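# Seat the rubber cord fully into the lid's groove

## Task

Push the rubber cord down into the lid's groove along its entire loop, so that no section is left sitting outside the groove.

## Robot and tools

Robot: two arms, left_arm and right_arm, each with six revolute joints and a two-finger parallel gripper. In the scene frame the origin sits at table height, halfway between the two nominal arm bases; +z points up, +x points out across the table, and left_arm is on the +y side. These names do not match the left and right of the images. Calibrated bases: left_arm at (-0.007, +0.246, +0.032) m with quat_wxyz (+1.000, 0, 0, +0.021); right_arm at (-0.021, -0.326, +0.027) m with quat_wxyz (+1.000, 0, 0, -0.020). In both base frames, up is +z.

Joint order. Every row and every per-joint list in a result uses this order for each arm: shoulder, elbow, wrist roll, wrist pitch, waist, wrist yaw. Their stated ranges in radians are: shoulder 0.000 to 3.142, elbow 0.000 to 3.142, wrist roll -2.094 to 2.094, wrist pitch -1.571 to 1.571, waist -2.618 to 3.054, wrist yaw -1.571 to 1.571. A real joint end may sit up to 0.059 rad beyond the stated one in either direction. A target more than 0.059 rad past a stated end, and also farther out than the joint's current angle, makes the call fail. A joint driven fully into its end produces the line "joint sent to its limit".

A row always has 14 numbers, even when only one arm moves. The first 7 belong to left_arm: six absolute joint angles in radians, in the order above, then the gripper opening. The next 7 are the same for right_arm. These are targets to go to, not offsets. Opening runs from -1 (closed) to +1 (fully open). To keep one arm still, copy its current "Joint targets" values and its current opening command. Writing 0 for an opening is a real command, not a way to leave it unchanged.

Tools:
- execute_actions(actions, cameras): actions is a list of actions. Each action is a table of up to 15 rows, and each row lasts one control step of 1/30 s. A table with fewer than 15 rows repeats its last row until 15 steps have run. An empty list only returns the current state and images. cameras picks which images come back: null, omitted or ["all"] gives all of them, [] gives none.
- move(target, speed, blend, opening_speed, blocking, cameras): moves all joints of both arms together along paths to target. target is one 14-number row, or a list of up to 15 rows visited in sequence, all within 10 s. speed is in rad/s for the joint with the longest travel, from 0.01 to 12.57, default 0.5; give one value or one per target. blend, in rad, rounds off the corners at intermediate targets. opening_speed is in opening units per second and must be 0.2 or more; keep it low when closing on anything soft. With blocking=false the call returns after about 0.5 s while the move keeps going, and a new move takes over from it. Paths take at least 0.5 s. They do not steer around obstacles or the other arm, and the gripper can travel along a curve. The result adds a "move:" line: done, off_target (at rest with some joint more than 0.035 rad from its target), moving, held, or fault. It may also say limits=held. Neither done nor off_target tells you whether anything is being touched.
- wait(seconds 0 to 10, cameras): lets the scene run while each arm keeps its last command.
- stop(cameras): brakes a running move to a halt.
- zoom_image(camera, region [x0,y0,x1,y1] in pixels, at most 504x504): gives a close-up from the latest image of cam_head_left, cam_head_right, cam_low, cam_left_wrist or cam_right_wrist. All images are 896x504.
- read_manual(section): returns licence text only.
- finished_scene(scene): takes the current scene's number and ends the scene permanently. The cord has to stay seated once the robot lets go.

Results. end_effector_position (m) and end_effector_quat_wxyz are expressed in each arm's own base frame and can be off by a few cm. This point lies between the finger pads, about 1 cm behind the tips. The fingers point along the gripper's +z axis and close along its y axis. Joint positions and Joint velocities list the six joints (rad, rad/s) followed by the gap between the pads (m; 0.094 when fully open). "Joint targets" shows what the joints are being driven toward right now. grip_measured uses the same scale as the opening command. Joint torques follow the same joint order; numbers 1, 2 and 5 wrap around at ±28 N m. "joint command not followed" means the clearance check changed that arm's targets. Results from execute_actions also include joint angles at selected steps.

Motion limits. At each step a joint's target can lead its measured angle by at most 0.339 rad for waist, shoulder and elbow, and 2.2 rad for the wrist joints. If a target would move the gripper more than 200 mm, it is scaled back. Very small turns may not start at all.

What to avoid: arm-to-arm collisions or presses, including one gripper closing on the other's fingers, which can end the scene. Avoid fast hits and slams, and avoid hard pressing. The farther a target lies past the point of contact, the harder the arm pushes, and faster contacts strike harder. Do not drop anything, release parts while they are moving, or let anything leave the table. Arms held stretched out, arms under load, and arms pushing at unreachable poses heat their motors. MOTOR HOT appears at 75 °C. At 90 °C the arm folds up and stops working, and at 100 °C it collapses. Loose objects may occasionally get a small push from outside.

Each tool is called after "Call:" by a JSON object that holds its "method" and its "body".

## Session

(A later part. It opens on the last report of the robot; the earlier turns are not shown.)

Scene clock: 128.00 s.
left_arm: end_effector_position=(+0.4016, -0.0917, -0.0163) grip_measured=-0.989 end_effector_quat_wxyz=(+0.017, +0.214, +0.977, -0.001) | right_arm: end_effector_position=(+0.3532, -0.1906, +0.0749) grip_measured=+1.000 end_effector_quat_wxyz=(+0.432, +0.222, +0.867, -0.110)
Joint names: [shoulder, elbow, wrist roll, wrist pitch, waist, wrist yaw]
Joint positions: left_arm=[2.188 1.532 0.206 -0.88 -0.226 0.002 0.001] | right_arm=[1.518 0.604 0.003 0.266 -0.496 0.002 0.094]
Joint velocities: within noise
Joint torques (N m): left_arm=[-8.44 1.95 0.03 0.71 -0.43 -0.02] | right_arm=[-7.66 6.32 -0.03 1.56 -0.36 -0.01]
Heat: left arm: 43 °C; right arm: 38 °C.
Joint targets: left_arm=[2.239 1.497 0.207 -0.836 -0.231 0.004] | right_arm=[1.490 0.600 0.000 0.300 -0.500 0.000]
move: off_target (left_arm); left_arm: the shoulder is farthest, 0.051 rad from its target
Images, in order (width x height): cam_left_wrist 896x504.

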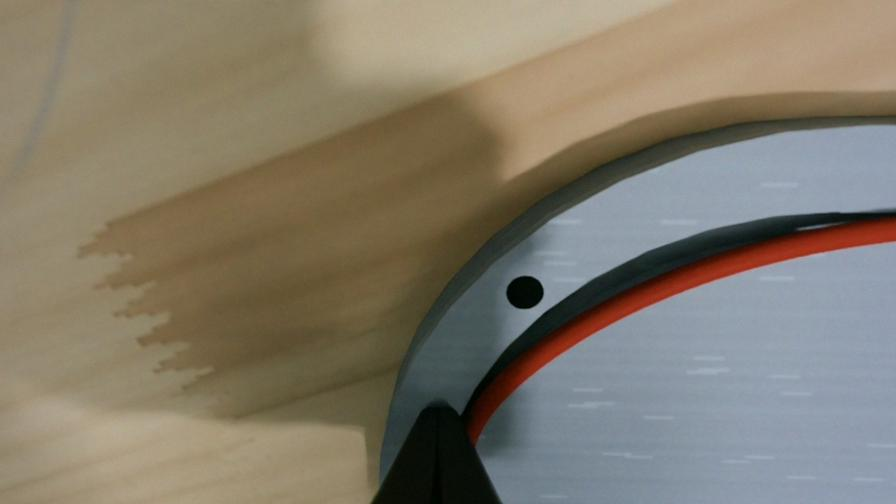

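Call:
{"method": "move", "body": {"target": [[2.124,1.605,0.207,-0.979,-0.231,0.004,-1,1.49,0.6,0,0.3,-0.5,0,1],[2.239,1.497,0.207,-0.872,-0.231,0.004,-1,1.49,0.6,0,0.3,-0.5,0,1]], "speed": [0.3,0.15], "cameras": ["cam_left_wrist"]}}

Call:
{"method": "zoom_image", "body": {"camera": "cam_left_wrist", "region": [300, 100, 700, 504]}}

Scene clock: 130.03 s.
left_arm: end_effector_position=(+0.3935, -0.0886, -0.0163) grip_measured=-0.989 end_effector_quat_wxyz=(+0.000, +0.214, +0.977, +0.002) | right_arm: end_effector_position=(+0.3532, -0.1906, +0.0749) grip_measured=+1.000 end_effector_quat_wxyz=(+0.432, +0.222, +0.867, -0.110)
Joint names: [shoulder, elbow, wrist roll, wrist pitch, waist, wrist yaw]
Joint positions: left_arm=[2.187 1.531 0.206 -0.914 -0.226 -0.005 0.001] | right_arm=[1.518 0.604 0.003 0.266 -0.496 0.002 0.094]
Joint velocities: within noise
Joint torques (N m): left_arm=[-8.21 2.04 -0.02 0.68 -0.44 0.06] | right_arm=[-7.62 6.16 0 1.61 -0.12 -0.02]
Heat: left arm: 42 °C; right arm: 38 °C.
Joint targets: left_arm=[2.239 1.497 0.207 -0.872 -0.231 0.004] | right_arm=[1.490 0.600 0.000 0.300 -0.500 0.000]
move: off_target (left_arm); left_arm: the shoulder is farthest, 0.052 rad from its target
Images, in order (width x height): cam_left_wrist 896x504.

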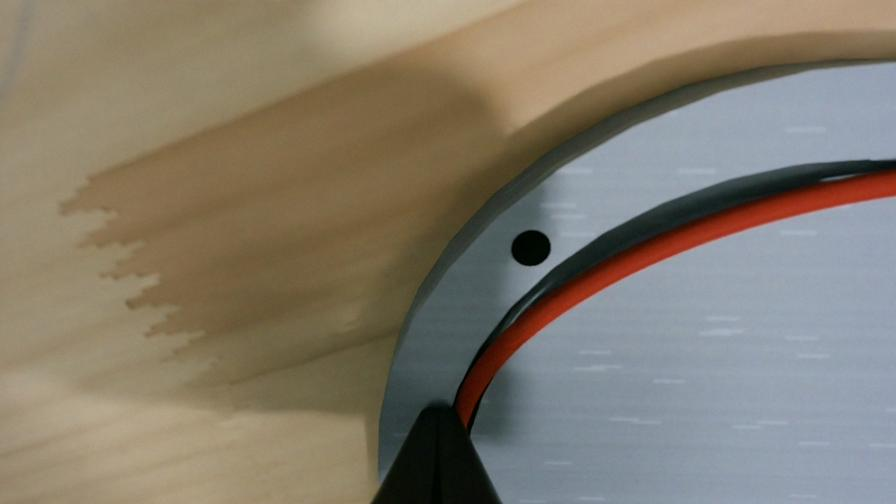

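Scaled by 1.248 from the camera's 896x504 image, which has a finer 1280x720 frame.

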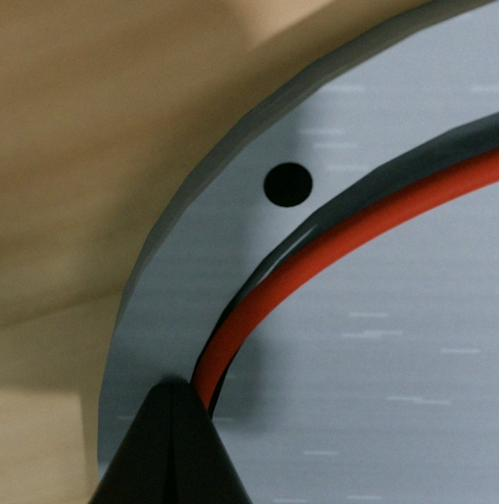

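Call:
{"method": "move", "body": {"target": [[2.124,1.605,0.207,-0.979,-0.231,0.004,-1,1.49,0.6,0,0.3,-0.5,0,1],[2.159,1.663,0.391,-1.0025,-0.241,0.004,-1,1.49,0.6,0,0.3,-0.5,0,1],[2.274,1.555,0.391,-0.8955,-0.241,0.004,-1,1.49,0.6,0,0.3,-0.5,0,1],[2.159,1.663,0.391,-1.0025,-0.241,0.004,-1,1.49,0.6,0,0.3,-0.5,0,1],[2.193,1.72,0.57,-1.026,-0.252,0.004,-1,1.49,0.6,0,0.3,-0.5,0,1],[2.308,1.612,0.57,-0.919,-0.252,0.004,-1,1.49,0.6,0,0.3,-0.5,0,1]], "speed": [0.3,0.3,0.15,0.3,0.3,0.15], "cameras": ["cam_left_wrist"]}}

Call:
{"method": "zoom_image", "body": {"camera": "cam_left_wrist", "region": [300, 100, 700, 504]}}

Scene clock: 134.47 s.
left_arm: end_effector_position=(+0.4138, -0.1032, -0.0163) grip_measured=-0.989 end_effector_quat_wxyz=(+0.008, +0.395, +0.919, +0.003) | right_arm: end_effector_position=(+0.3532, -0.1906, +0.0749) grip_measured=+1.000 end_effector_quat_wxyz=(+0.432, +0.222, +0.867, -0.110)
Joint names: [shoulder, elbow, wrist roll, wrist pitch, waist, wrist yaw]
Joint positions: left_arm=[2.256 1.647 0.563 -0.945 -0.249 -0.004 0.001] | right_arm=[1.518 0.604 0.003 0.266 -0.496 0.002 0.094]
Joint velocities: within noise
Joint torques (N m): left_arm=[-8.94 2.1 0.06 0.51 -0.54 0.08] | right_arm=[-7.54 6.31 -0.07 1.63 -0.55 -0.03]
Heat: left arm: 42 °C; right arm: 38 °C.
Joint targets: left_arm=[2.308 1.612 0.570 -0.919 -0.252 0.004] | right_arm=[1.490 0.600 0.000 0.300 -0.500 0.000]
move: off_target (left_arm); left_arm: the shoulder is farthest, 0.052 rad from its target
Images, in order (width x height): cam_left_wrist 896x504.

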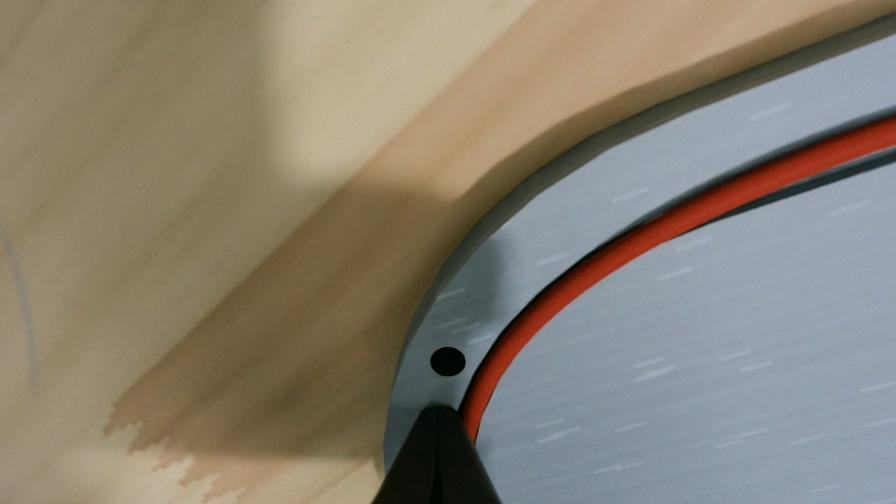

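Scaled by 1.248 from the camera's 896x504 image, which has a finer 1280x720 frame.

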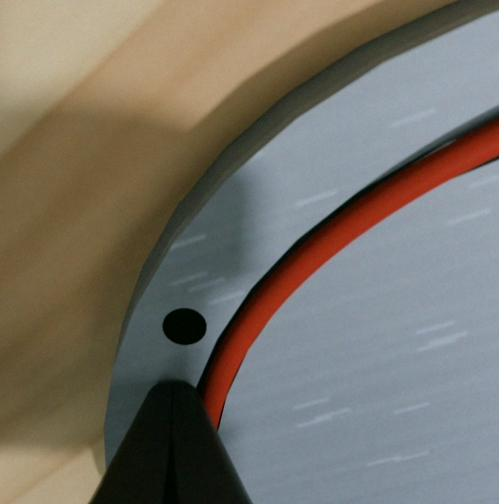

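Call:
{"method": "move", "body": {"target": [[2.193,1.72,0.57,-1.026,-0.252,0.004,-1,1.49,0.6,0,0.3,-0.5,0,1],[2.214,1.756,0.74,-1.041,-0.272,0.004,-1,1.49,0.6,0,0.3,-0.5,0,1]], "speed": [0.3,0.3], "cameras": ["cam_left_wrist"]}}

Call:
{"method": "zoom_image", "body": {"camera": "cam_left_wrist", "region": [300, 100, 700, 504]}}

Call:
{"method": "move", "body": {"target": [[2.329,1.648,0.74,-0.934,-0.272,0.004,-1,1.49,0.6,0,0.3,-0.5,0,1]], "speed": 0.15, "cameras": ["cam_left_wrist"]}}

Call:
{"method": "zoom_image", "body": {"camera": "cam_left_wrist", "region": [300, 100, 700, 504]}}

Scene clock: 136.57 s.
left_arm: end_effector_position=(+0.4147, -0.1126, +0.0021) grip_measured=-0.989 end_effector_quat_wxyz=(+0.002, +0.480, +0.877, +0.003) | right_arm: end_effector_position=(+0.3532, -0.1906, +0.0749) grip_measured=+1.000 end_effector_quat_wxyz=(+0.432, +0.222, +0.867, -0.110)
Joint names: [shoulder, elbow, wrist roll, wrist pitch, waist, wrist yaw]
Joint positions: left_arm=[2.255 1.723 0.731 -1.032 -0.269 -0.004 0.001] | right_arm=[1.518 0.604 0.003 0.266 -0.496 0.002 0.094]
Joint velocities: within noise
Joint torques (N m): left_arm=[-17.87 8.31 0.08 0.17 -0.46 0.04] | right_arm=[-7.72 6.35 -0.04 1.63 -0.34 0]
Heat: left arm: 41 °C; right arm: 38 °C.
Joint targets: left_arm=[2.214 1.756 0.740 -1.041 -0.272 0.004] | right_arm=[1.490 0.600 0.000 0.300 -0.500 0.000]
move: off_target (left_arm); left_arm: the shoulder is farthest, 0.041 rad from its target
Images, in order (width x height): cam_left_wrist 896x504.

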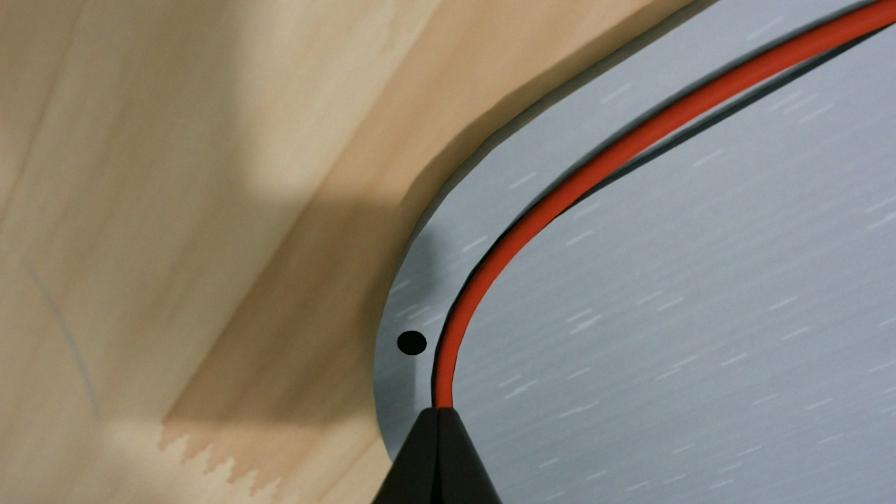

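Scaled by 1.248 from the camera's 896x504 image, which has a finer 1280x720 frame.

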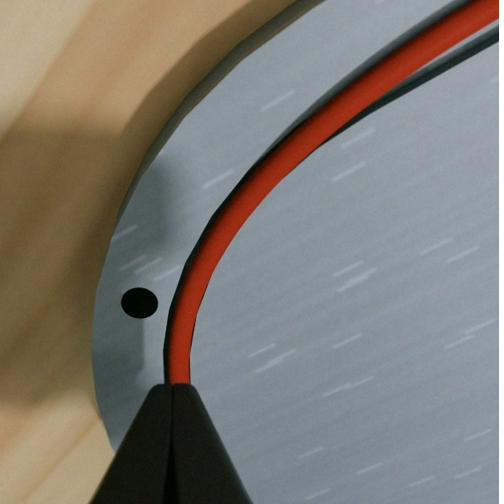

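Scene clock: 137.57 s.
left_arm: end_effector_position=(+0.4141, -0.1125, -0.0159) grip_measured=-0.989 end_effector_quat_wxyz=(+0.002, +0.480, +0.877, +0.003) | right_arm: end_effector_position=(+0.3532, -0.1906, +0.0749) grip_measured=+1.000 end_effector_quat_wxyz=(+0.432, +0.222, +0.867, -0.110)
Joint names: [shoulder, elbow, wrist roll, wrist pitch, waist, wrist yaw]
Joint positions: left_arm=[2.276 1.683 0.733 -0.972 -0.269 -0.004 0.001] | right_arm=[1.518 0.604 0.003 0.266 -0.496 0.002 0.094]
Joint velocities: within noise
Joint torques (N m): left_arm=[-9.05 2.18 0.07 0.53 -0.35 0.12] | right_arm=[-7.54 6.22 -0.08 1.6 -0.49 -0.03]
Heat: left arm: 41 °C; right arm: 38 °C.
Joint targets: left_arm=[2.329 1.648 0.740 -0.934 -0.272 0.004] | right_arm=[1.490 0.600 0.000 0.300 -0.500 0.000]
move: off_target (left_arm); left_arm: the shoulder is farthest, 0.053 rad from its target
Images, in order (width x height): cam_left_wrist 896x504.

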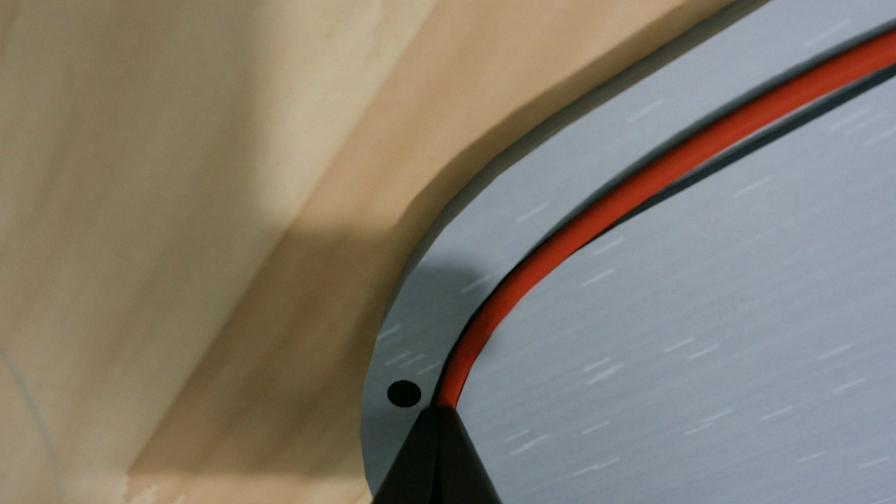

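Scaled by 1.248 from the camera's 896x504 image, which has a finer 1280x720 frame.

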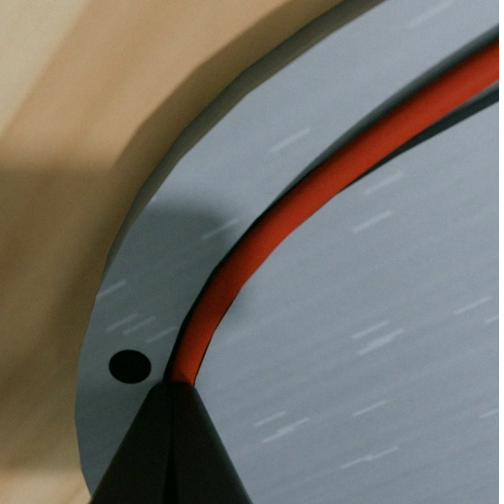

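Call:
{"method": "move", "body": {"target": [[2.214,1.756,0.74,-1.041,-0.272,0.004,-1,1.49,0.6,0,0.3,-0.5,0,1],[2.239,1.799,0.914,-1.0575,-0.288,0.004,-1,1.49,0.6,0,0.3,-0.5,0,1],[2.354,1.691,0.914,-0.9505,-0.288,0.004,-1,1.49,0.6,0,0.3,-0.5,0,1],[2.239,1.799,0.914,-1.0575,-0.288,0.004,-1,1.49,0.6,0,0.3,-0.5,0,1],[2.2587,1.834,1.086,-1.073,-0.306,0.004,-1,1.49,0.6,0,0.3,-0.5,0,1],[2.3737,1.726,1.086,-0.966,-0.306,0.004,-1,1.49,0.6,0,0.3,-0.5,0,1]], "speed": [0.3,0.3,0.15,0.3,0.3,0.15], "cameras": ["cam_left_wrist"]}}

Call:
{"method": "zoom_image", "body": {"camera": "cam_left_wrist", "region": [300, 100, 700, 504]}}

Scene clock: 141.93 s.
left_arm: end_effector_position=(+0.4255, -0.1310, -0.0160) grip_measured=-0.989 end_effector_quat_wxyz=(+0.010, +0.637, +0.771, +0.007) | right_arm: end_effector_position=(+0.3532, -0.1906, +0.0749) grip_measured=+1.000 end_effector_quat_wxyz=(+0.432, +0.222, +0.867, -0.110)
Joint names: [shoulder, elbow, wrist roll, wrist pitch, waist, wrist yaw]
Joint positions: left_arm=[2.321 1.76 1.078 -0.986 -0.303 -0.005 0.001] | right_arm=[1.518 0.604 0.003 0.266 -0.496 0.002 0.094]
Joint velocities: within noise
Joint torques (N m): left_arm=[-9.46 2.07 0.02 0.49 -0.43 0.12] | right_arm=[-7.72 6.23 -0.07 1.59 -0.27 -0.08]
Heat: left arm: 42 °C; right arm: 39 °C.
Joint targets: left_arm=[2.374 1.726 1.086 -0.966 -0.306 0.004] | right_arm=[1.490 0.600 0.000 0.300 -0.500 0.000]
move: off_target (left_arm); left_arm: the shoulder is farthest, 0.053 rad from its target
Images, in order (width x height): cam_left_wrist 896x504.

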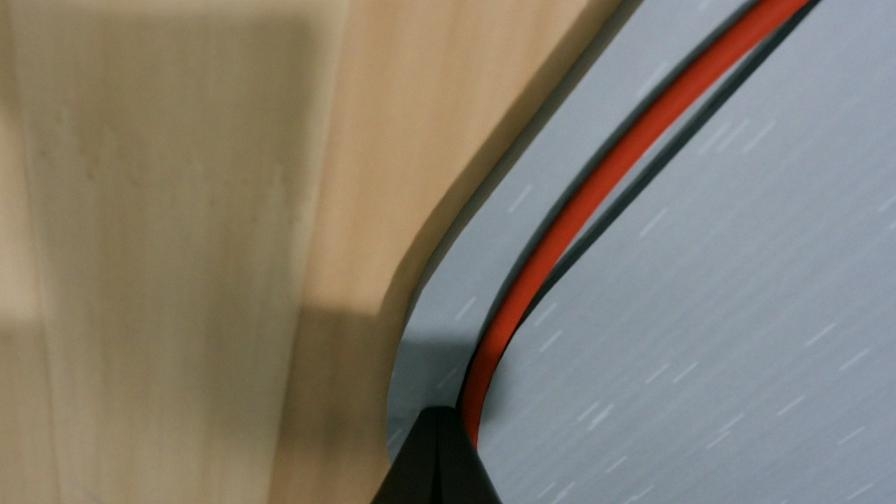

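Scaled by 1.248 from the camera's 896x504 image, which has a finer 1280x720 frame.

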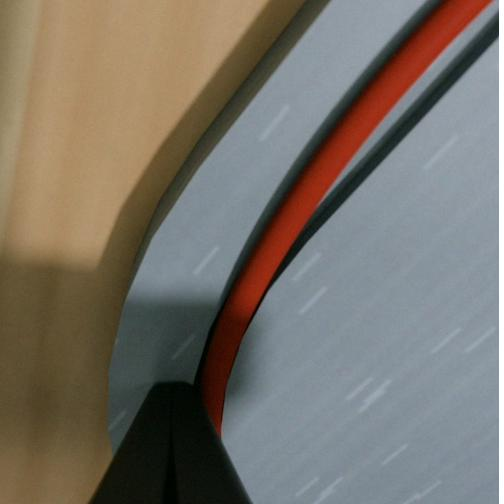

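Call:
{"method": "move", "body": {"target": [[2.2587,1.834,1.086,-1.08,-0.306,0.004,-1,1.49,0.6,0,0.3,-0.5,0,1],[2.3737,1.726,1.086,-0.99,-0.306,0.004,-1,1.49,0.6,0,0.3,-0.5,0,1],[2.2587,1.834,1.086,-1.08,-0.306,0.004,-1,1.49,0.6,0,0.3,-0.5,0,1],[2.274,1.86,1.2565,-1.0845,-0.3255,0.004,-1,1.49,0.6,0,0.3,-0.5,0,1],[2.389,1.752,1.2565,-1.0,-0.3255,0.004,-1,1.49,0.6,0,0.3,-0.5,0,1]], "speed": [0.3,0.15,0.3,0.3,0.15], "cameras": ["cam_left_wrist"]}}

Call:
{"method": "zoom_image", "body": {"camera": "cam_left_wrist", "region": [300, 100, 700, 504]}}

Scene clock: 145.53 s.
left_arm: end_effector_position=(+0.4208, -0.1388, -0.0156) grip_measured=-0.989 end_effector_quat_wxyz=(-0.001, +0.707, +0.707, +0.002) | right_arm: end_effector_position=(+0.3532, -0.1906, +0.0749) grip_measured=+1.000 end_effector_quat_wxyz=(+0.432, +0.222, +0.867, -0.110)
Joint names: [shoulder, elbow, wrist roll, wrist pitch, waist, wrist yaw]
Joint positions: left_arm=[2.335 1.788 1.247 -1.022 -0.323 -0.005 0.001] | right_arm=[1.518 0.604 0.003 0.266 -0.496 0.002 0.094]
Joint velocities: within noise
Joint torques (N m): left_arm=[-9.43 2.18 0.07 0.48 -0.36 0.11] | right_arm=[-7.57 6.31 -0.04 1.63 -0.51 -0.03]
Heat: left arm: 42 °C; right arm: 39 °C.
Joint targets: left_arm=[2.389 1.752 1.256 -1.000 -0.326 0.004] | right_arm=[1.490 0.600 0.000 0.300 -0.500 0.000]
move: off_target (left_arm); left_arm: the shoulder is farthest, 0.054 rad from its target
Images, in order (width x height): cam_left_wrist 896x504.

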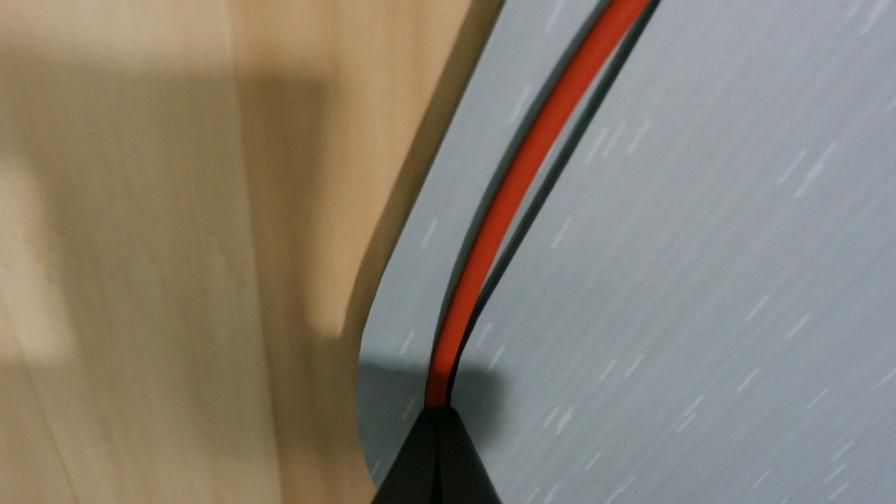

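Scaled by 1.248 from the camera's 896x504 image, which has a finer 1280x720 frame.

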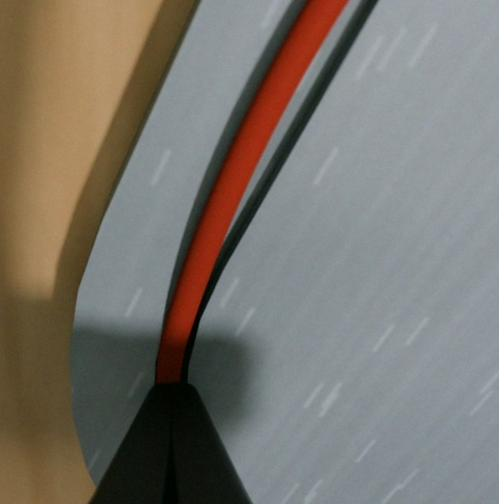

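Call:
{"method": "move", "body": {"target": [[2.28,1.87,1.2565,-1.089,-0.3255,0.004,-1,1.49,0.6,0,0.3,-0.5,0,1],[2.28,1.87,1.422,-1.089,-0.348,0.004,-1,1.49,0.6,0,0.3,-0.5,0,1],[2.395,1.762,1.422,-1.004,-0.348,0.004,-1,1.49,0.6,0,0.3,-0.5,0,1],[2.28,1.87,1.422,-1.089,-0.348,0.004,-1,1.49,0.6,0,0.3,-0.5,0,1],[2.283,1.875,1.59,-1.091,-0.371,0.004,-1,1.49,0.6,0,0.3,-0.5,0,1],[2.398,1.767,1.59,-1.006,-0.371,0.004,-1,1.49,0.6,0,0.3,-0.5,0,1]], "speed": [0.3,0.3,0.15,0.3,0.3,0.15], "cameras": ["cam_left_wrist"]}}

Call:
{"method": "zoom_image", "body": {"camera": "cam_left_wrist", "region": [300, 100, 700, 504]}}

Scene clock: 149.97 s.
left_arm: end_effector_position=(+0.4139, -0.1579, -0.0161) grip_measured=-0.989 end_effector_quat_wxyz=(-0.005, +0.827, +0.562, +0.000) | right_arm: end_effector_position=(+0.3532, -0.1906, +0.0749) grip_measured=+1.000 end_effector_quat_wxyz=(+0.432, +0.222, +0.867, -0.110)
Joint names: [shoulder, elbow, wrist roll, wrist pitch, waist, wrist yaw]
Joint positions: left_arm=[2.344 1.801 1.58 -1.036 -0.369 -0.005 0.001] | right_arm=[1.518 0.604 0.003 0.266 -0.496 0.002 0.094]
Joint velocities: within noise
Joint torques (N m): left_arm=[-9.62 2.25 0.1 0.51 -0.2 0.1] | right_arm=[-7.53 6.13 -0.07 1.61 -0.32 0]
Heat: left arm: 43 °C; right arm: 39 °C.
Joint targets: left_arm=[2.398 1.767 1.590 -1.006 -0.371 0.004] | right_arm=[1.490 0.600 0.000 0.300 -0.500 0.000]
move: off_target (left_arm); left_arm: the shoulder is farthest, 0.054 rad from its target
Images, in order (width x height): cam_left_wrist 896x504.

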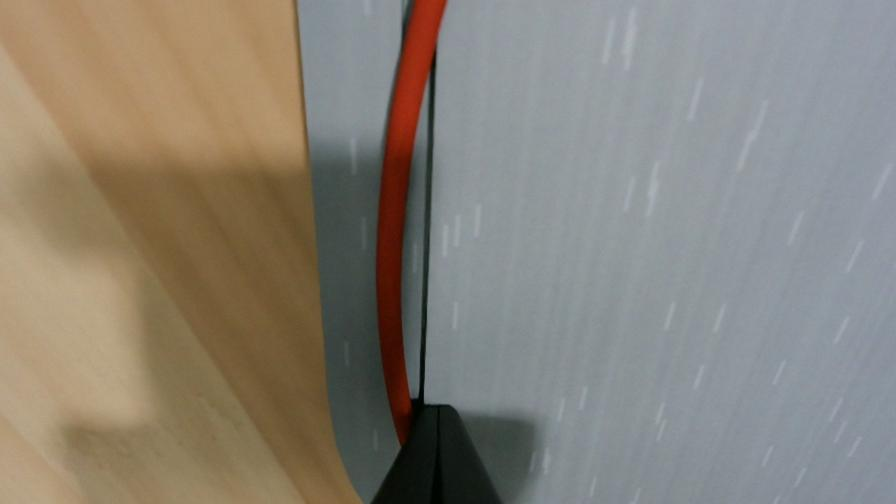

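Scaled by 1.248 from the camera's 896x504 image, which has a finer 1280x720 frame.

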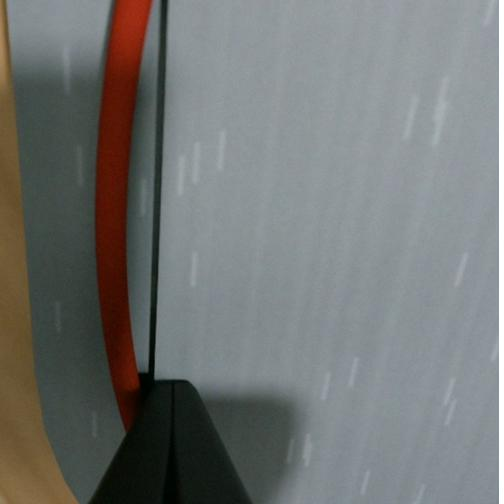

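Call:
{"method": "move", "body": {"target": [[2.283,1.875,1.59,-1.091,-0.371,0.004,-1,1.49,0.6,0,0.3,-0.5,0,1],[2.26,1.90,1.59,-1.14,-0.371,0.004,-0.6,1.49,0.6,0,0.3,-0.5,0,1]], "speed": 0.3, "cameras": ["cam_left_wrist"]}}

Call:
{"method": "zoom_image", "body": {"camera": "cam_left_wrist", "region": [300, 100, 700, 504]}}

Scene clock: 152.17 s.
left_arm: end_effector_position=(+0.4161, -0.1587, +0.0120) grip_measured=-0.603 end_effector_quat_wxyz=(-0.002, +0.827, +0.562, +0.001) | right_arm: end_effector_position=(+0.3532, -0.1906, +0.0749) grip_measured=+1.000 end_effector_quat_wxyz=(+0.432, +0.222, +0.867, -0.110)
Joint names: [shoulder, elbow, wrist roll, wrist pitch, waist, wrist yaw]
Joint positions: left_arm=[2.317 1.87 1.58 -1.125 -0.369 -0.005 0.019] | right_arm=[1.518 0.604 0.003 0.266 -0.496 0.002 0.094]
Joint velocities: within noise
Joint torques (N m): left_arm=[-20.07 8.14 0 0.14 -0.23 0.08] | right_arm=[-7.76 6.23 -0.05 1.61 -0.34 -0.03]
Heat: left arm: 43 °C; right arm: 39 °C.
Joint targets: left_arm=[2.260 1.900 1.590 -1.140 -0.371 0.004] | right_arm=[1.490 0.600 0.000 0.300 -0.500 0.000]
move: off_target (left_arm); target 2's new numbers were sent with left_arm's shoulder 0.057 rad from that target; left_arm: the shoulder is farthest, 0.057 rad from its target
Images, in order (width x height): cam_left_wrist 896x504.

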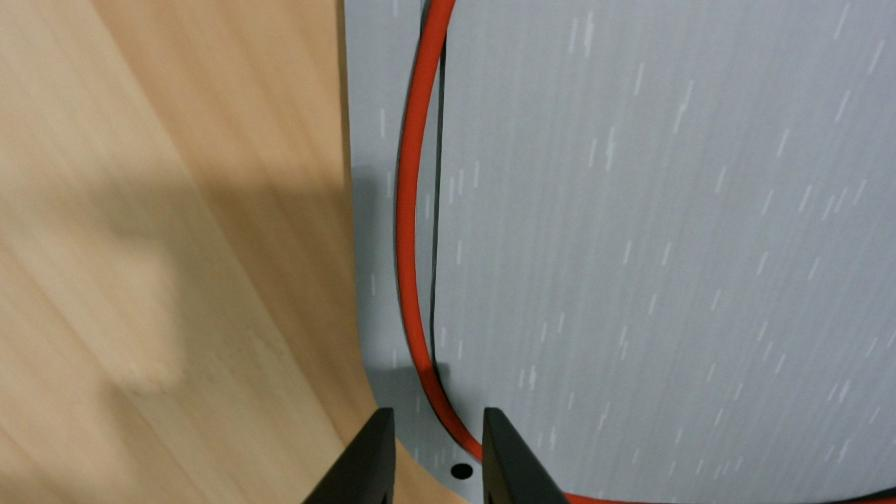

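Scaled by 1.248 from the camera's 896x504 image, which has a finer 1280x720 frame.

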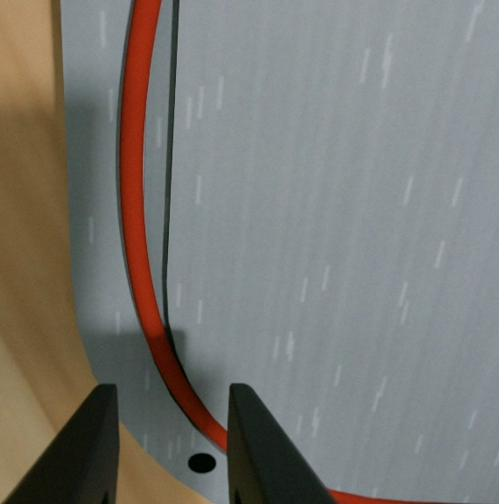

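Call:
{"method": "move", "body": {"target": [[2.33,1.87,1.619,-1.10,-0.391,0.004,-0.65,1.49,0.6,0,0.3,-0.5,0,1],[2.3705,1.818,1.619,-1.03,-0.391,0.004,-0.65,1.49,0.6,0,0.3,-0.5,0,1],[2.3705,1.818,1.619,-1.03,-0.391,0.004,-0.86,1.49,0.6,0,0.3,-0.5,0,1]], "speed": [0.3,0.15,0.1], "cameras": ["cam_left_wrist"]}}

Call:
{"method": "zoom_image", "body": {"camera": "cam_left_wrist", "region": [300, 100, 700, 504]}}

Scene clock: 154.27 s.
left_arm: end_effector_position=(+0.4172, -0.1695, -0.0136) grip_measured=-0.857 end_effector_quat_wxyz=(+0.002, +0.841, +0.541, +0.005) | right_arm: end_effector_position=(+0.3532, -0.1906, +0.0749) grip_measured=+1.000 end_effector_quat_wxyz=(+0.432, +0.222, +0.867, -0.110)
Joint names: [shoulder, elbow, wrist roll, wrist pitch, waist, wrist yaw]
Joint positions: left_arm=[2.353 1.828 1.609 -1.036 -0.39 -0.005 0.007] | right_arm=[1.518 0.604 0.003 0.266 -0.496 0.002 0.094]
Joint velocities: within noise
Joint torques (N m): left_arm=[-12.9 4.49 0.04 0.27 0.03 0.07] | right_arm=[-7.43 6.23 -0.04 1.6 -0.28 -0.04]
Heat: left arm: 43 °C; right arm: 39 °C.
Joint targets: left_arm=[2.371 1.818 1.619 -1.030 -0.391 0.004] | right_arm=[1.490 0.600 0.000 0.300 -0.500 0.000]
move: done
Images, in order (width x height): cam_left_wrist 896x504.

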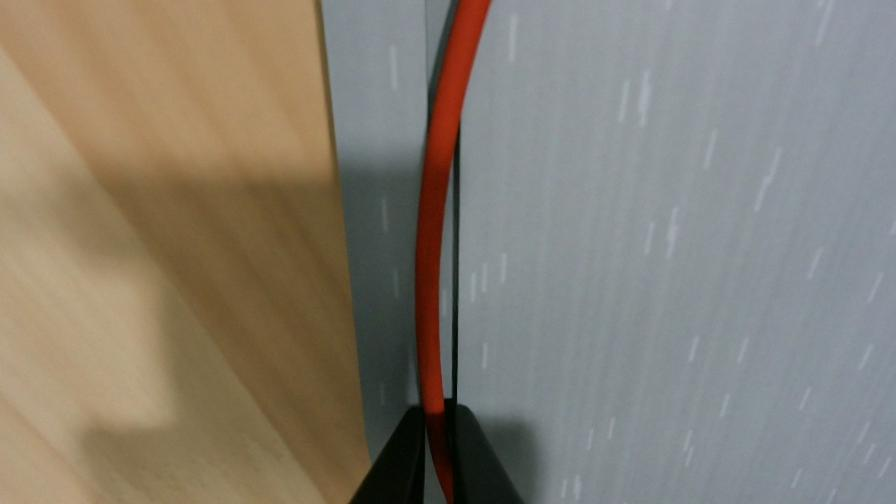

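Scaled by 1.248 from the camera's 896x504 image, which has a finer 1280x720 frame.

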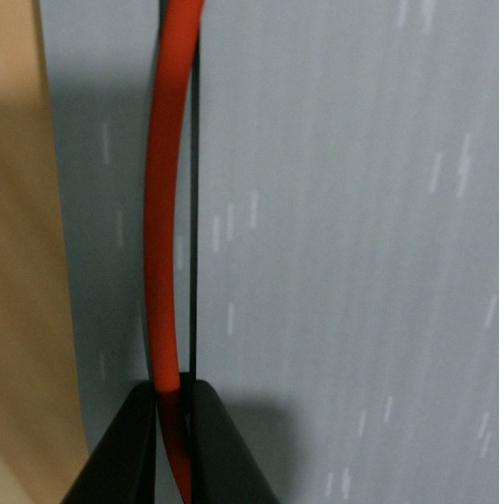

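Call:
{"method": "move", "body": {"target": [[2.29,1.875,0,-1.09,-0.391,0.004,-0.86,1.49,0.6,0,0.3,-0.5,0,1],[2.29,1.875,1.605,-1.09,-0.393,0.004,-1,1.49,0.6,0,0.3,-0.5,0,1]], "speed": [0.3,0.3], "cameras": ["cam_left_wrist"]}}

Scene clock: 165.80 s.
left_arm: end_effector_position=(+0.4108, -0.1674, -0.0103) grip_measured=-0.857 end_effector_quat_wxyz=(-0.010, +0.759, +0.651, -0.004) | right_arm: end_effector_position=(+0.3532, -0.1906, +0.0749) grip_measured=+1.000 end_effector_quat_wxyz=(+0.432, +0.222, +0.867, -0.110)
Joint names: [shoulder, elbow, wrist roll, wrist pitch, waist, wrist yaw]
Joint positions: left_arm=[2.353 1.841 1.335 -1.08 -0.39 -0.002 0.007] | right_arm=[1.518 0.604 0.003 0.266 -0.496 0.002 0.094]
Joint velocities: within noise
Joint torques (N m): left_arm=[-20.98 8.17 0.08 0.11 -0.16 0.05] | right_arm=[-7.68 6.31 -0.05 1.63 -0.49 -0.04]
Heat: left arm: 49 °C; right arm: 39 °C.
Joint targets: left_arm=[2.290 1.875 1.345 -1.090 -0.393 0.004] | right_arm=[1.490 0.600 0.000 0.300 -0.500 0.000]
Tool commands: left_gripper/opening=-0.86 right_gripper/opening=+1.0
move: off_target (left_arm; path cut at 10 s); path passed 1 of 2 targets; target 2's new numbers were not sent; left_arm: the wrist roll is farthest, 0.270 rad from its target
Images, in order (width x height): cam_left_wrist 896x504.

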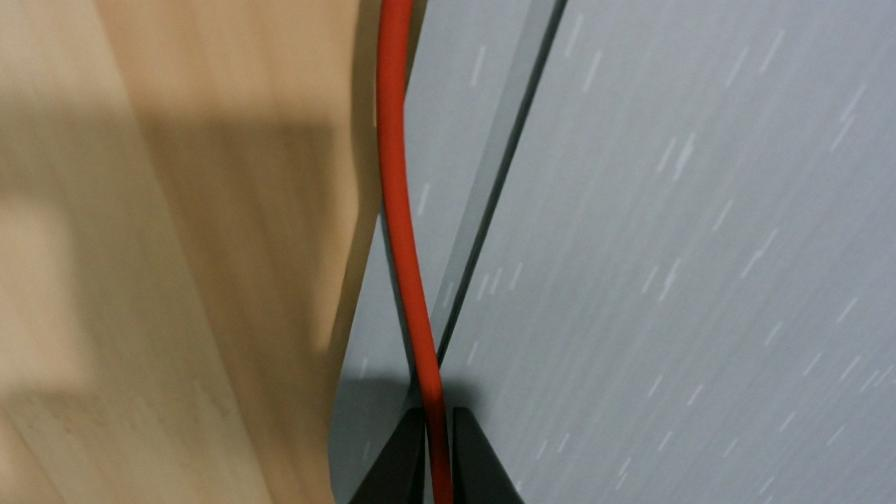

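Call:
{"method": "move", "body": {"target": [[2.25,1.885,1.605,-1.10,-0.393,0.004,-0.86,1.49,0.6,0,0.3,-0.5,0,1],[2.25,1.885,1.605,-1.10,-0.393,0.004,-1,1.49,0.6,0,0.3,-0.5,0,1]], "speed": [0.3,0.3], "cameras": ["cam_left_wrist"]}}

Call:
{"method": "zoom_image", "body": {"camera": "cam_left_wrist", "region": [300, 100, 700, 504]}}

Scene clock: 168.13 s.
left_arm: end_effector_position=(+0.4170, -0.1700, +0.0097) grip_measured=-0.967 end_effector_quat_wxyz=(+0.009, +0.837, +0.547, +0.008) | right_arm: end_effector_position=(+0.3532, -0.1906, +0.0749) grip_measured=+1.000 end_effector_quat_wxyz=(+0.432, +0.222, +0.867, -0.110)
Joint names: [shoulder, elbow, wrist roll, wrist pitch, waist, wrist yaw]
Joint positions: left_arm=[2.313 1.852 1.595 -1.086 -0.39 -0.002 0.002] | right_arm=[1.518 0.604 0.003 0.266 -0.496 0.002 0.094]
Joint velocities: within noise
Joint torques (N m): left_arm=[-20.6 8.25 0.07 0.2 -0.4 0.03] | right_arm=[-7.45 6.27 -0.06 1.59 -0.23 -0.03]
Heat: left arm: 50 °C; right arm: 39 °C.
Joint targets: left_arm=[2.250 1.885 1.605 -1.100 -0.393 0.004] | right_arm=[1.490 0.600 0.000 0.300 -0.500 0.000]
move: off_target (left_arm); target 2's new numbers were sent with left_arm's shoulder 0.063 rad from that target; left_arm: the shoulder is farthest, 0.063 rad from its target
Images, in order (width x height): cam_left_wrist 896x504.

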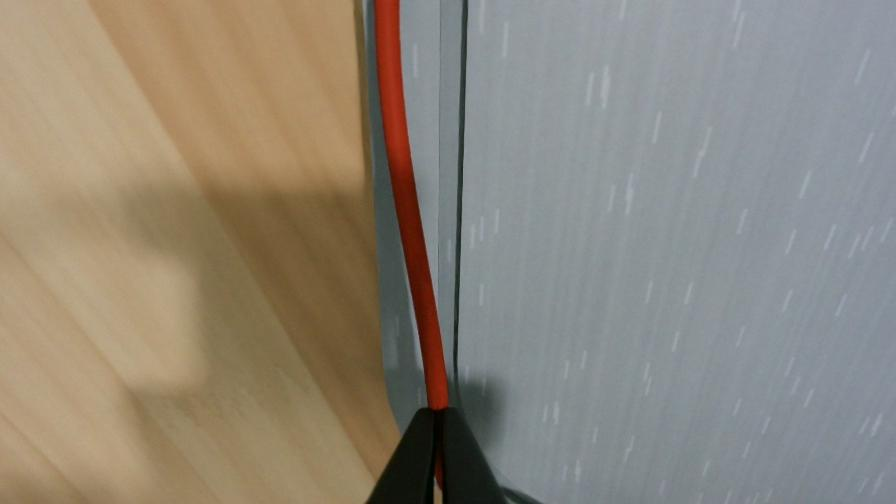

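Scaled by 1.248 from the camera's 896x504 image, which has a finer 1280x720 frame.

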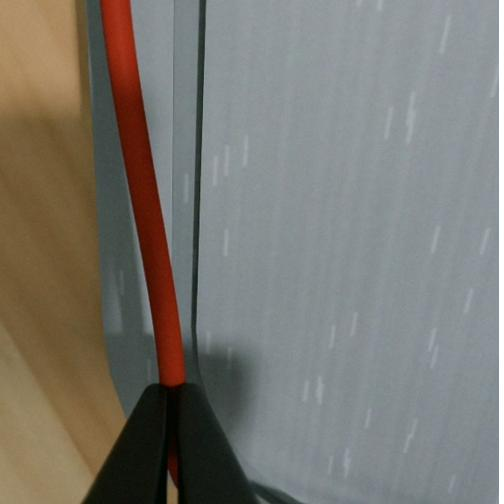

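Call:
{"method": "move", "body": {"target": [[2.35,1.83,1.605,-1.043,-0.393,0.004,-1,1.49,0.6,0,0.3,-0.5,0,1],[2.40,1.781,1.605,-1.008,-0.393,0.004,-1,1.49,0.6,0,0.3,-0.5,0,1],[2.265,1.895,1.605,-1.09,-0.393,0.004,-1,1.49,0.6,0,0.3,-0.5,0,1]], "speed": [0.25,0.15,0.3], "cameras": ["cam_left_wrist"]}}

Call:
{"method": "zoom_image", "body": {"camera": "cam_left_wrist", "region": [300, 100, 700, 504]}}

Scene clock: 170.27 s.
left_arm: end_effector_position=(+0.4224, -0.1721, +0.0099) grip_measured=-0.968 end_effector_quat_wxyz=(+0.016, +0.837, +0.546, +0.012) | right_arm: end_effector_position=(+0.3532, -0.1906, +0.0749) grip_measured=+1.000 end_effector_quat_wxyz=(+0.432, +0.222, +0.867, -0.110)
Joint names: [shoulder, elbow, wrist roll, wrist pitch, waist, wrist yaw]
Joint positions: left_arm=[2.32 1.865 1.596 -1.076 -0.39 -0.002 0.002] | right_arm=[1.518 0.604 0.003 0.266 -0.496 0.002 0.094]
Joint velocities: within noise
Joint torques (N m): left_arm=[-20.12 7.91 0.06 0.25 -0.24 0.05] | right_arm=[-7.61 6.09 -0.03 1.6 -0.4 0.03]
Heat: left arm: 50 °C; right arm: 39 °C.
Joint targets: left_arm=[2.265 1.895 1.605 -1.090 -0.393 0.004] | right_arm=[1.490 0.600 0.000 0.300 -0.500 0.000]
move: off_target (left_arm); left_arm: the shoulder is farthest, 0.055 rad from its target
Images, in order (width x height): cam_left_wrist 896x504.

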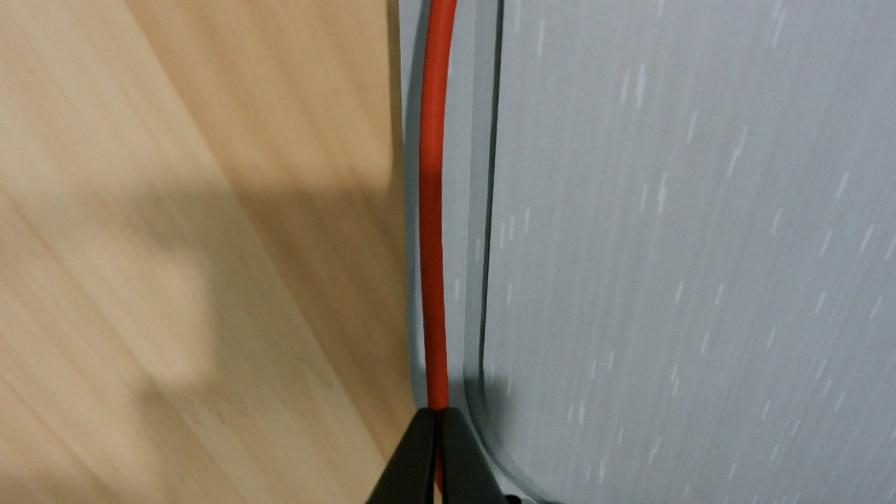

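Scaled by 1.248 from the camera's 896x504 image, which has a finer 1280x720 frame.

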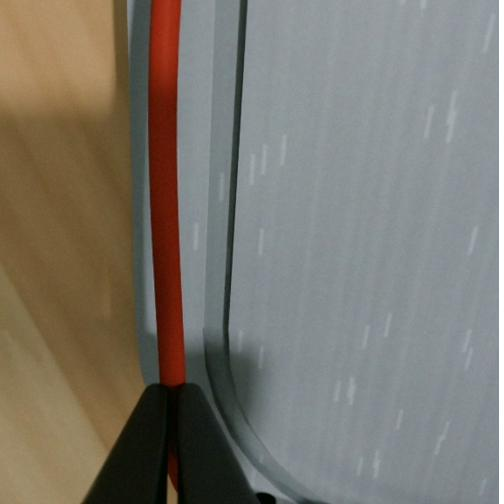

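Call:
{"method": "move", "body": {"target": [[2.265,1.895,1.605,-1.09,-0.393,0.004,-0.5,1.49,0.6,0,0.3,-0.5,0,1],[2.16,1.95,1.605,-1.14,-0.393,0.004,-0.5,1.49,0.6,0,0.3,-0.5,0,1],[1.93,1.93,0.03,-1.50,-0.45,0.004,-0.5,1.49,0.6,0,0.3,-0.5,0,1]], "speed": [0.3,0.3,0.6], "cameras": ["cam_left_wrist"]}}

Call:
{"method": "zoom_image", "body": {"camera": "cam_left_wrist", "region": [150, 0, 650, 504]}}

Scene clock: 174.90 s.
left_arm: end_effector_position=(+0.3427, -0.1620, +0.1588) grip_measured=-0.503 end_effector_quat_wxyz=(+0.012, +0.239, +0.971, -0.001) | right_arm: end_effector_position=(+0.3532, -0.1906, +0.0749) grip_measured=+1.000 end_effector_quat_wxyz=(+0.432, +0.222, +0.867, -0.110)
Joint names: [shoulder, elbow, wrist roll, wrist pitch, waist, wrist yaw]
Joint positions: left_arm=[1.98 1.925 0.037 -1.491 -0.445 -0.002 0.023] | right_arm=[1.518 0.604 0.003 0.266 -0.496 0.002 0.094]
Joint velocities: within noise
Joint torques (N m): left_arm=[-16.38 5.63 -0.12 0.21 -0.62 0.05] | right_arm=[-7.6 6.28 -0.05 1.63 -0.35 0.01]
Heat: left arm: 50 °C; right arm: 39 °C.
Joint targets: left_arm=[1.930 1.930 0.030 -1.500 -0.450 0.004] | right_arm=[1.490 0.600 0.000 0.300 -0.500 0.000]
move: off_target (left_arm); left_arm: the shoulder is farthest, 0.050 rad from its target
Images, in order (width x height): cam_left_wrist 896x504.

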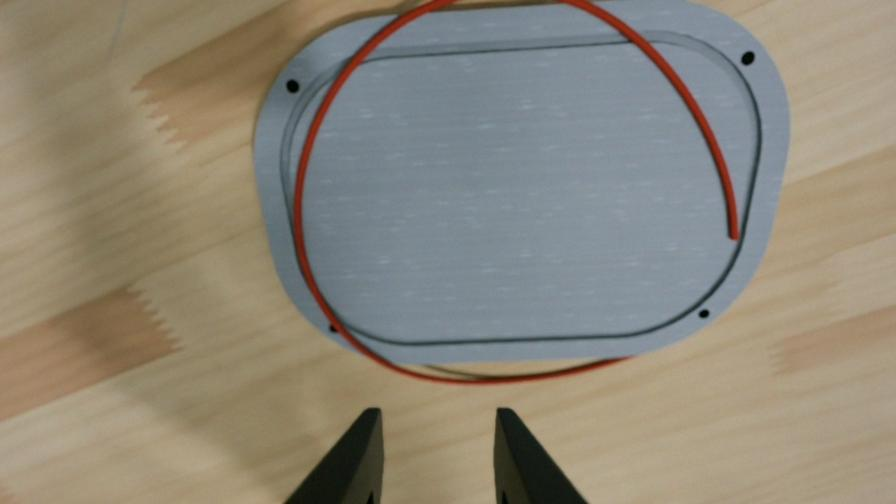

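Scaled by 1.000.

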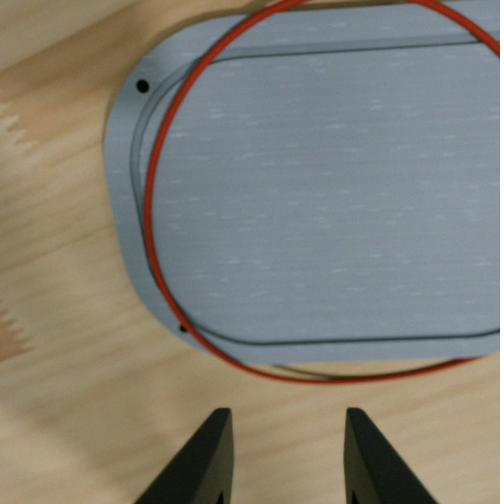

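Call:
{"method": "zoom_image", "body": {"camera": "cam_left_wrist", "region": [220, 20, 420, 380]}}

Scaled by 1.400 from the camera's 896x504 image, which has a finer 1280x720 frame.

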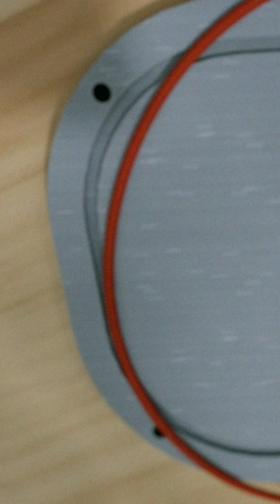

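Call:
{"method": "move", "body": {"target": [[1.968,1.355,0.218,-0.885,-0.209,0.004,-1,1.49,0.6,0,0.3,-0.5,0,1]], "speed": 0.5, "cameras": ["cam_left_wrist"]}}

Call:
{"method": "zoom_image", "body": {"camera": "cam_left_wrist", "region": [300, 100, 700, 504]}}

Scene clock: 177.97 s.
left_arm: end_effector_position=(+0.3647, -0.0760, +0.0211) grip_measured=-0.989 end_effector_quat_wxyz=(+0.028, +0.208, +0.978, +0.000) | right_arm: end_effector_position=(+0.3532, -0.1906, +0.0749) grip_measured=+1.000 end_effector_quat_wxyz=(+0.432, +0.222, +0.867, -0.110)
Joint names: [shoulder, elbow, wrist roll, wrist pitch, waist, wrist yaw]
Joint positions: left_arm=[1.976 1.363 0.211 -0.902 -0.209 -0.001 0.001] | right_arm=[1.518 0.604 0.003 0.266 -0.496 0.002 0.094]
Joint velocities: within noise
Joint torques (N m): left_arm=[-11.99 4.63 0.03 0.42 -0.17 0.08] | right_arm=[-7.64 6.3 -0.03 1.64 -0.36 0]
Heat: left arm: 48 °C; right arm: 39 °C.
Joint targets: left_arm=[1.968 1.355 0.218 -0.885 -0.209 0.004] | right_arm=[1.490 0.600 0.000 0.300 -0.500 0.000]
move: done
Images, in order (width x height): cam_left_wrist 896x504.

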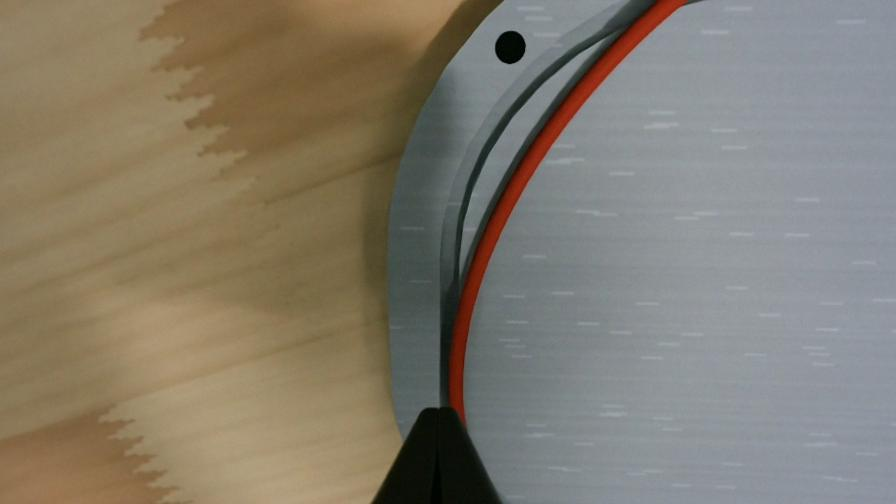

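Scaled by 1.248 from the camera's 896x504 image, which has a finer 1280x720 frame.

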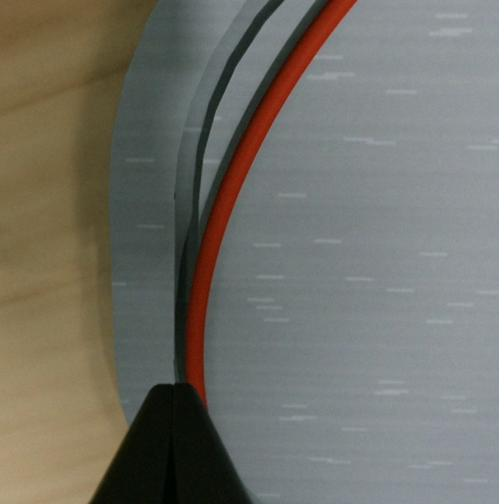

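Call:
{"method": "move", "body": {"target": [[1.92,1.284,0.225,-0.862,-0.206,0.004,-1,1.49,0.6,0,0.3,-0.5,0,1]], "speed": 0.4, "cameras": ["cam_left_wrist"]}}

Call:
{"method": "zoom_image", "body": {"camera": "cam_left_wrist", "region": [300, 100, 700, 504]}}

Scene clock: 179.13 s.
left_arm: end_effector_position=(+0.3467, -0.0722, +0.0047) grip_measured=-0.989 end_effector_quat_wxyz=(+0.005, +0.211, +0.977, +0.000) | right_arm: end_effector_position=(+0.3532, -0.1906, +0.0749) grip_measured=+1.000 end_effector_quat_wxyz=(+0.432, +0.222, +0.867, -0.110)
Joint names: [shoulder, elbow, wrist roll, wrist pitch, waist, wrist yaw]
Joint positions: left_arm=[1.976 1.293 0.218 -0.879 -0.209 -0.001 0.001] | right_arm=[1.518 0.604 0.003 0.266 -0.496 0.002 0.094]
Joint velocities: within noise
Joint torques (N m): left_arm=[-16.55 4.25 0.06 0.4 0.16 0.04] | right_arm=[-7.72 6.43 0.04 1.67 -0.21 -0.03]
Heat: left arm: 48 °C; right arm: 39 °C.
Joint targets: left_arm=[1.920 1.284 0.225 -0.862 -0.206 0.004] | right_arm=[1.490 0.600 0.000 0.300 -0.500 0.000]
move: off_target (left_arm); left_arm: the shoulder is farthest, 0.056 rad from its target
Images, in order (width x height): cam_left_wrist 896x504.

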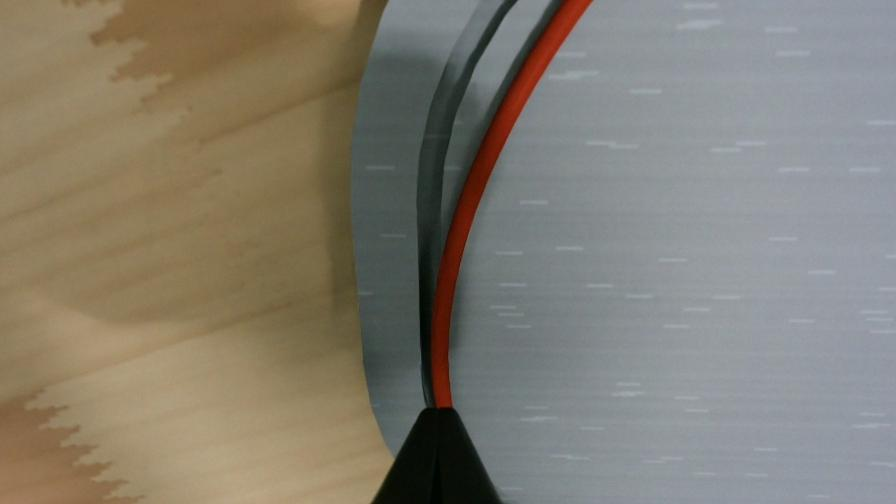

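Scaled by 1.248 from the camera's 896x504 image, which has a finer 1280x720 frame.

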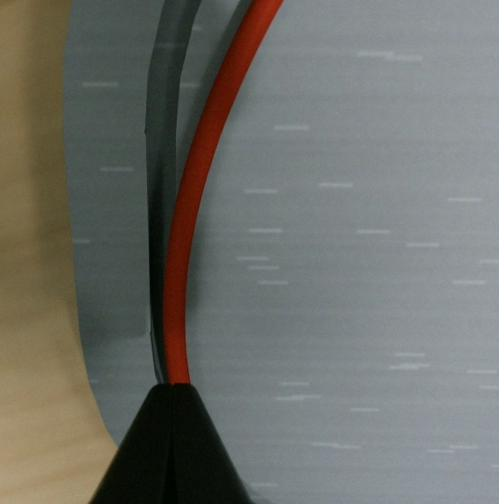

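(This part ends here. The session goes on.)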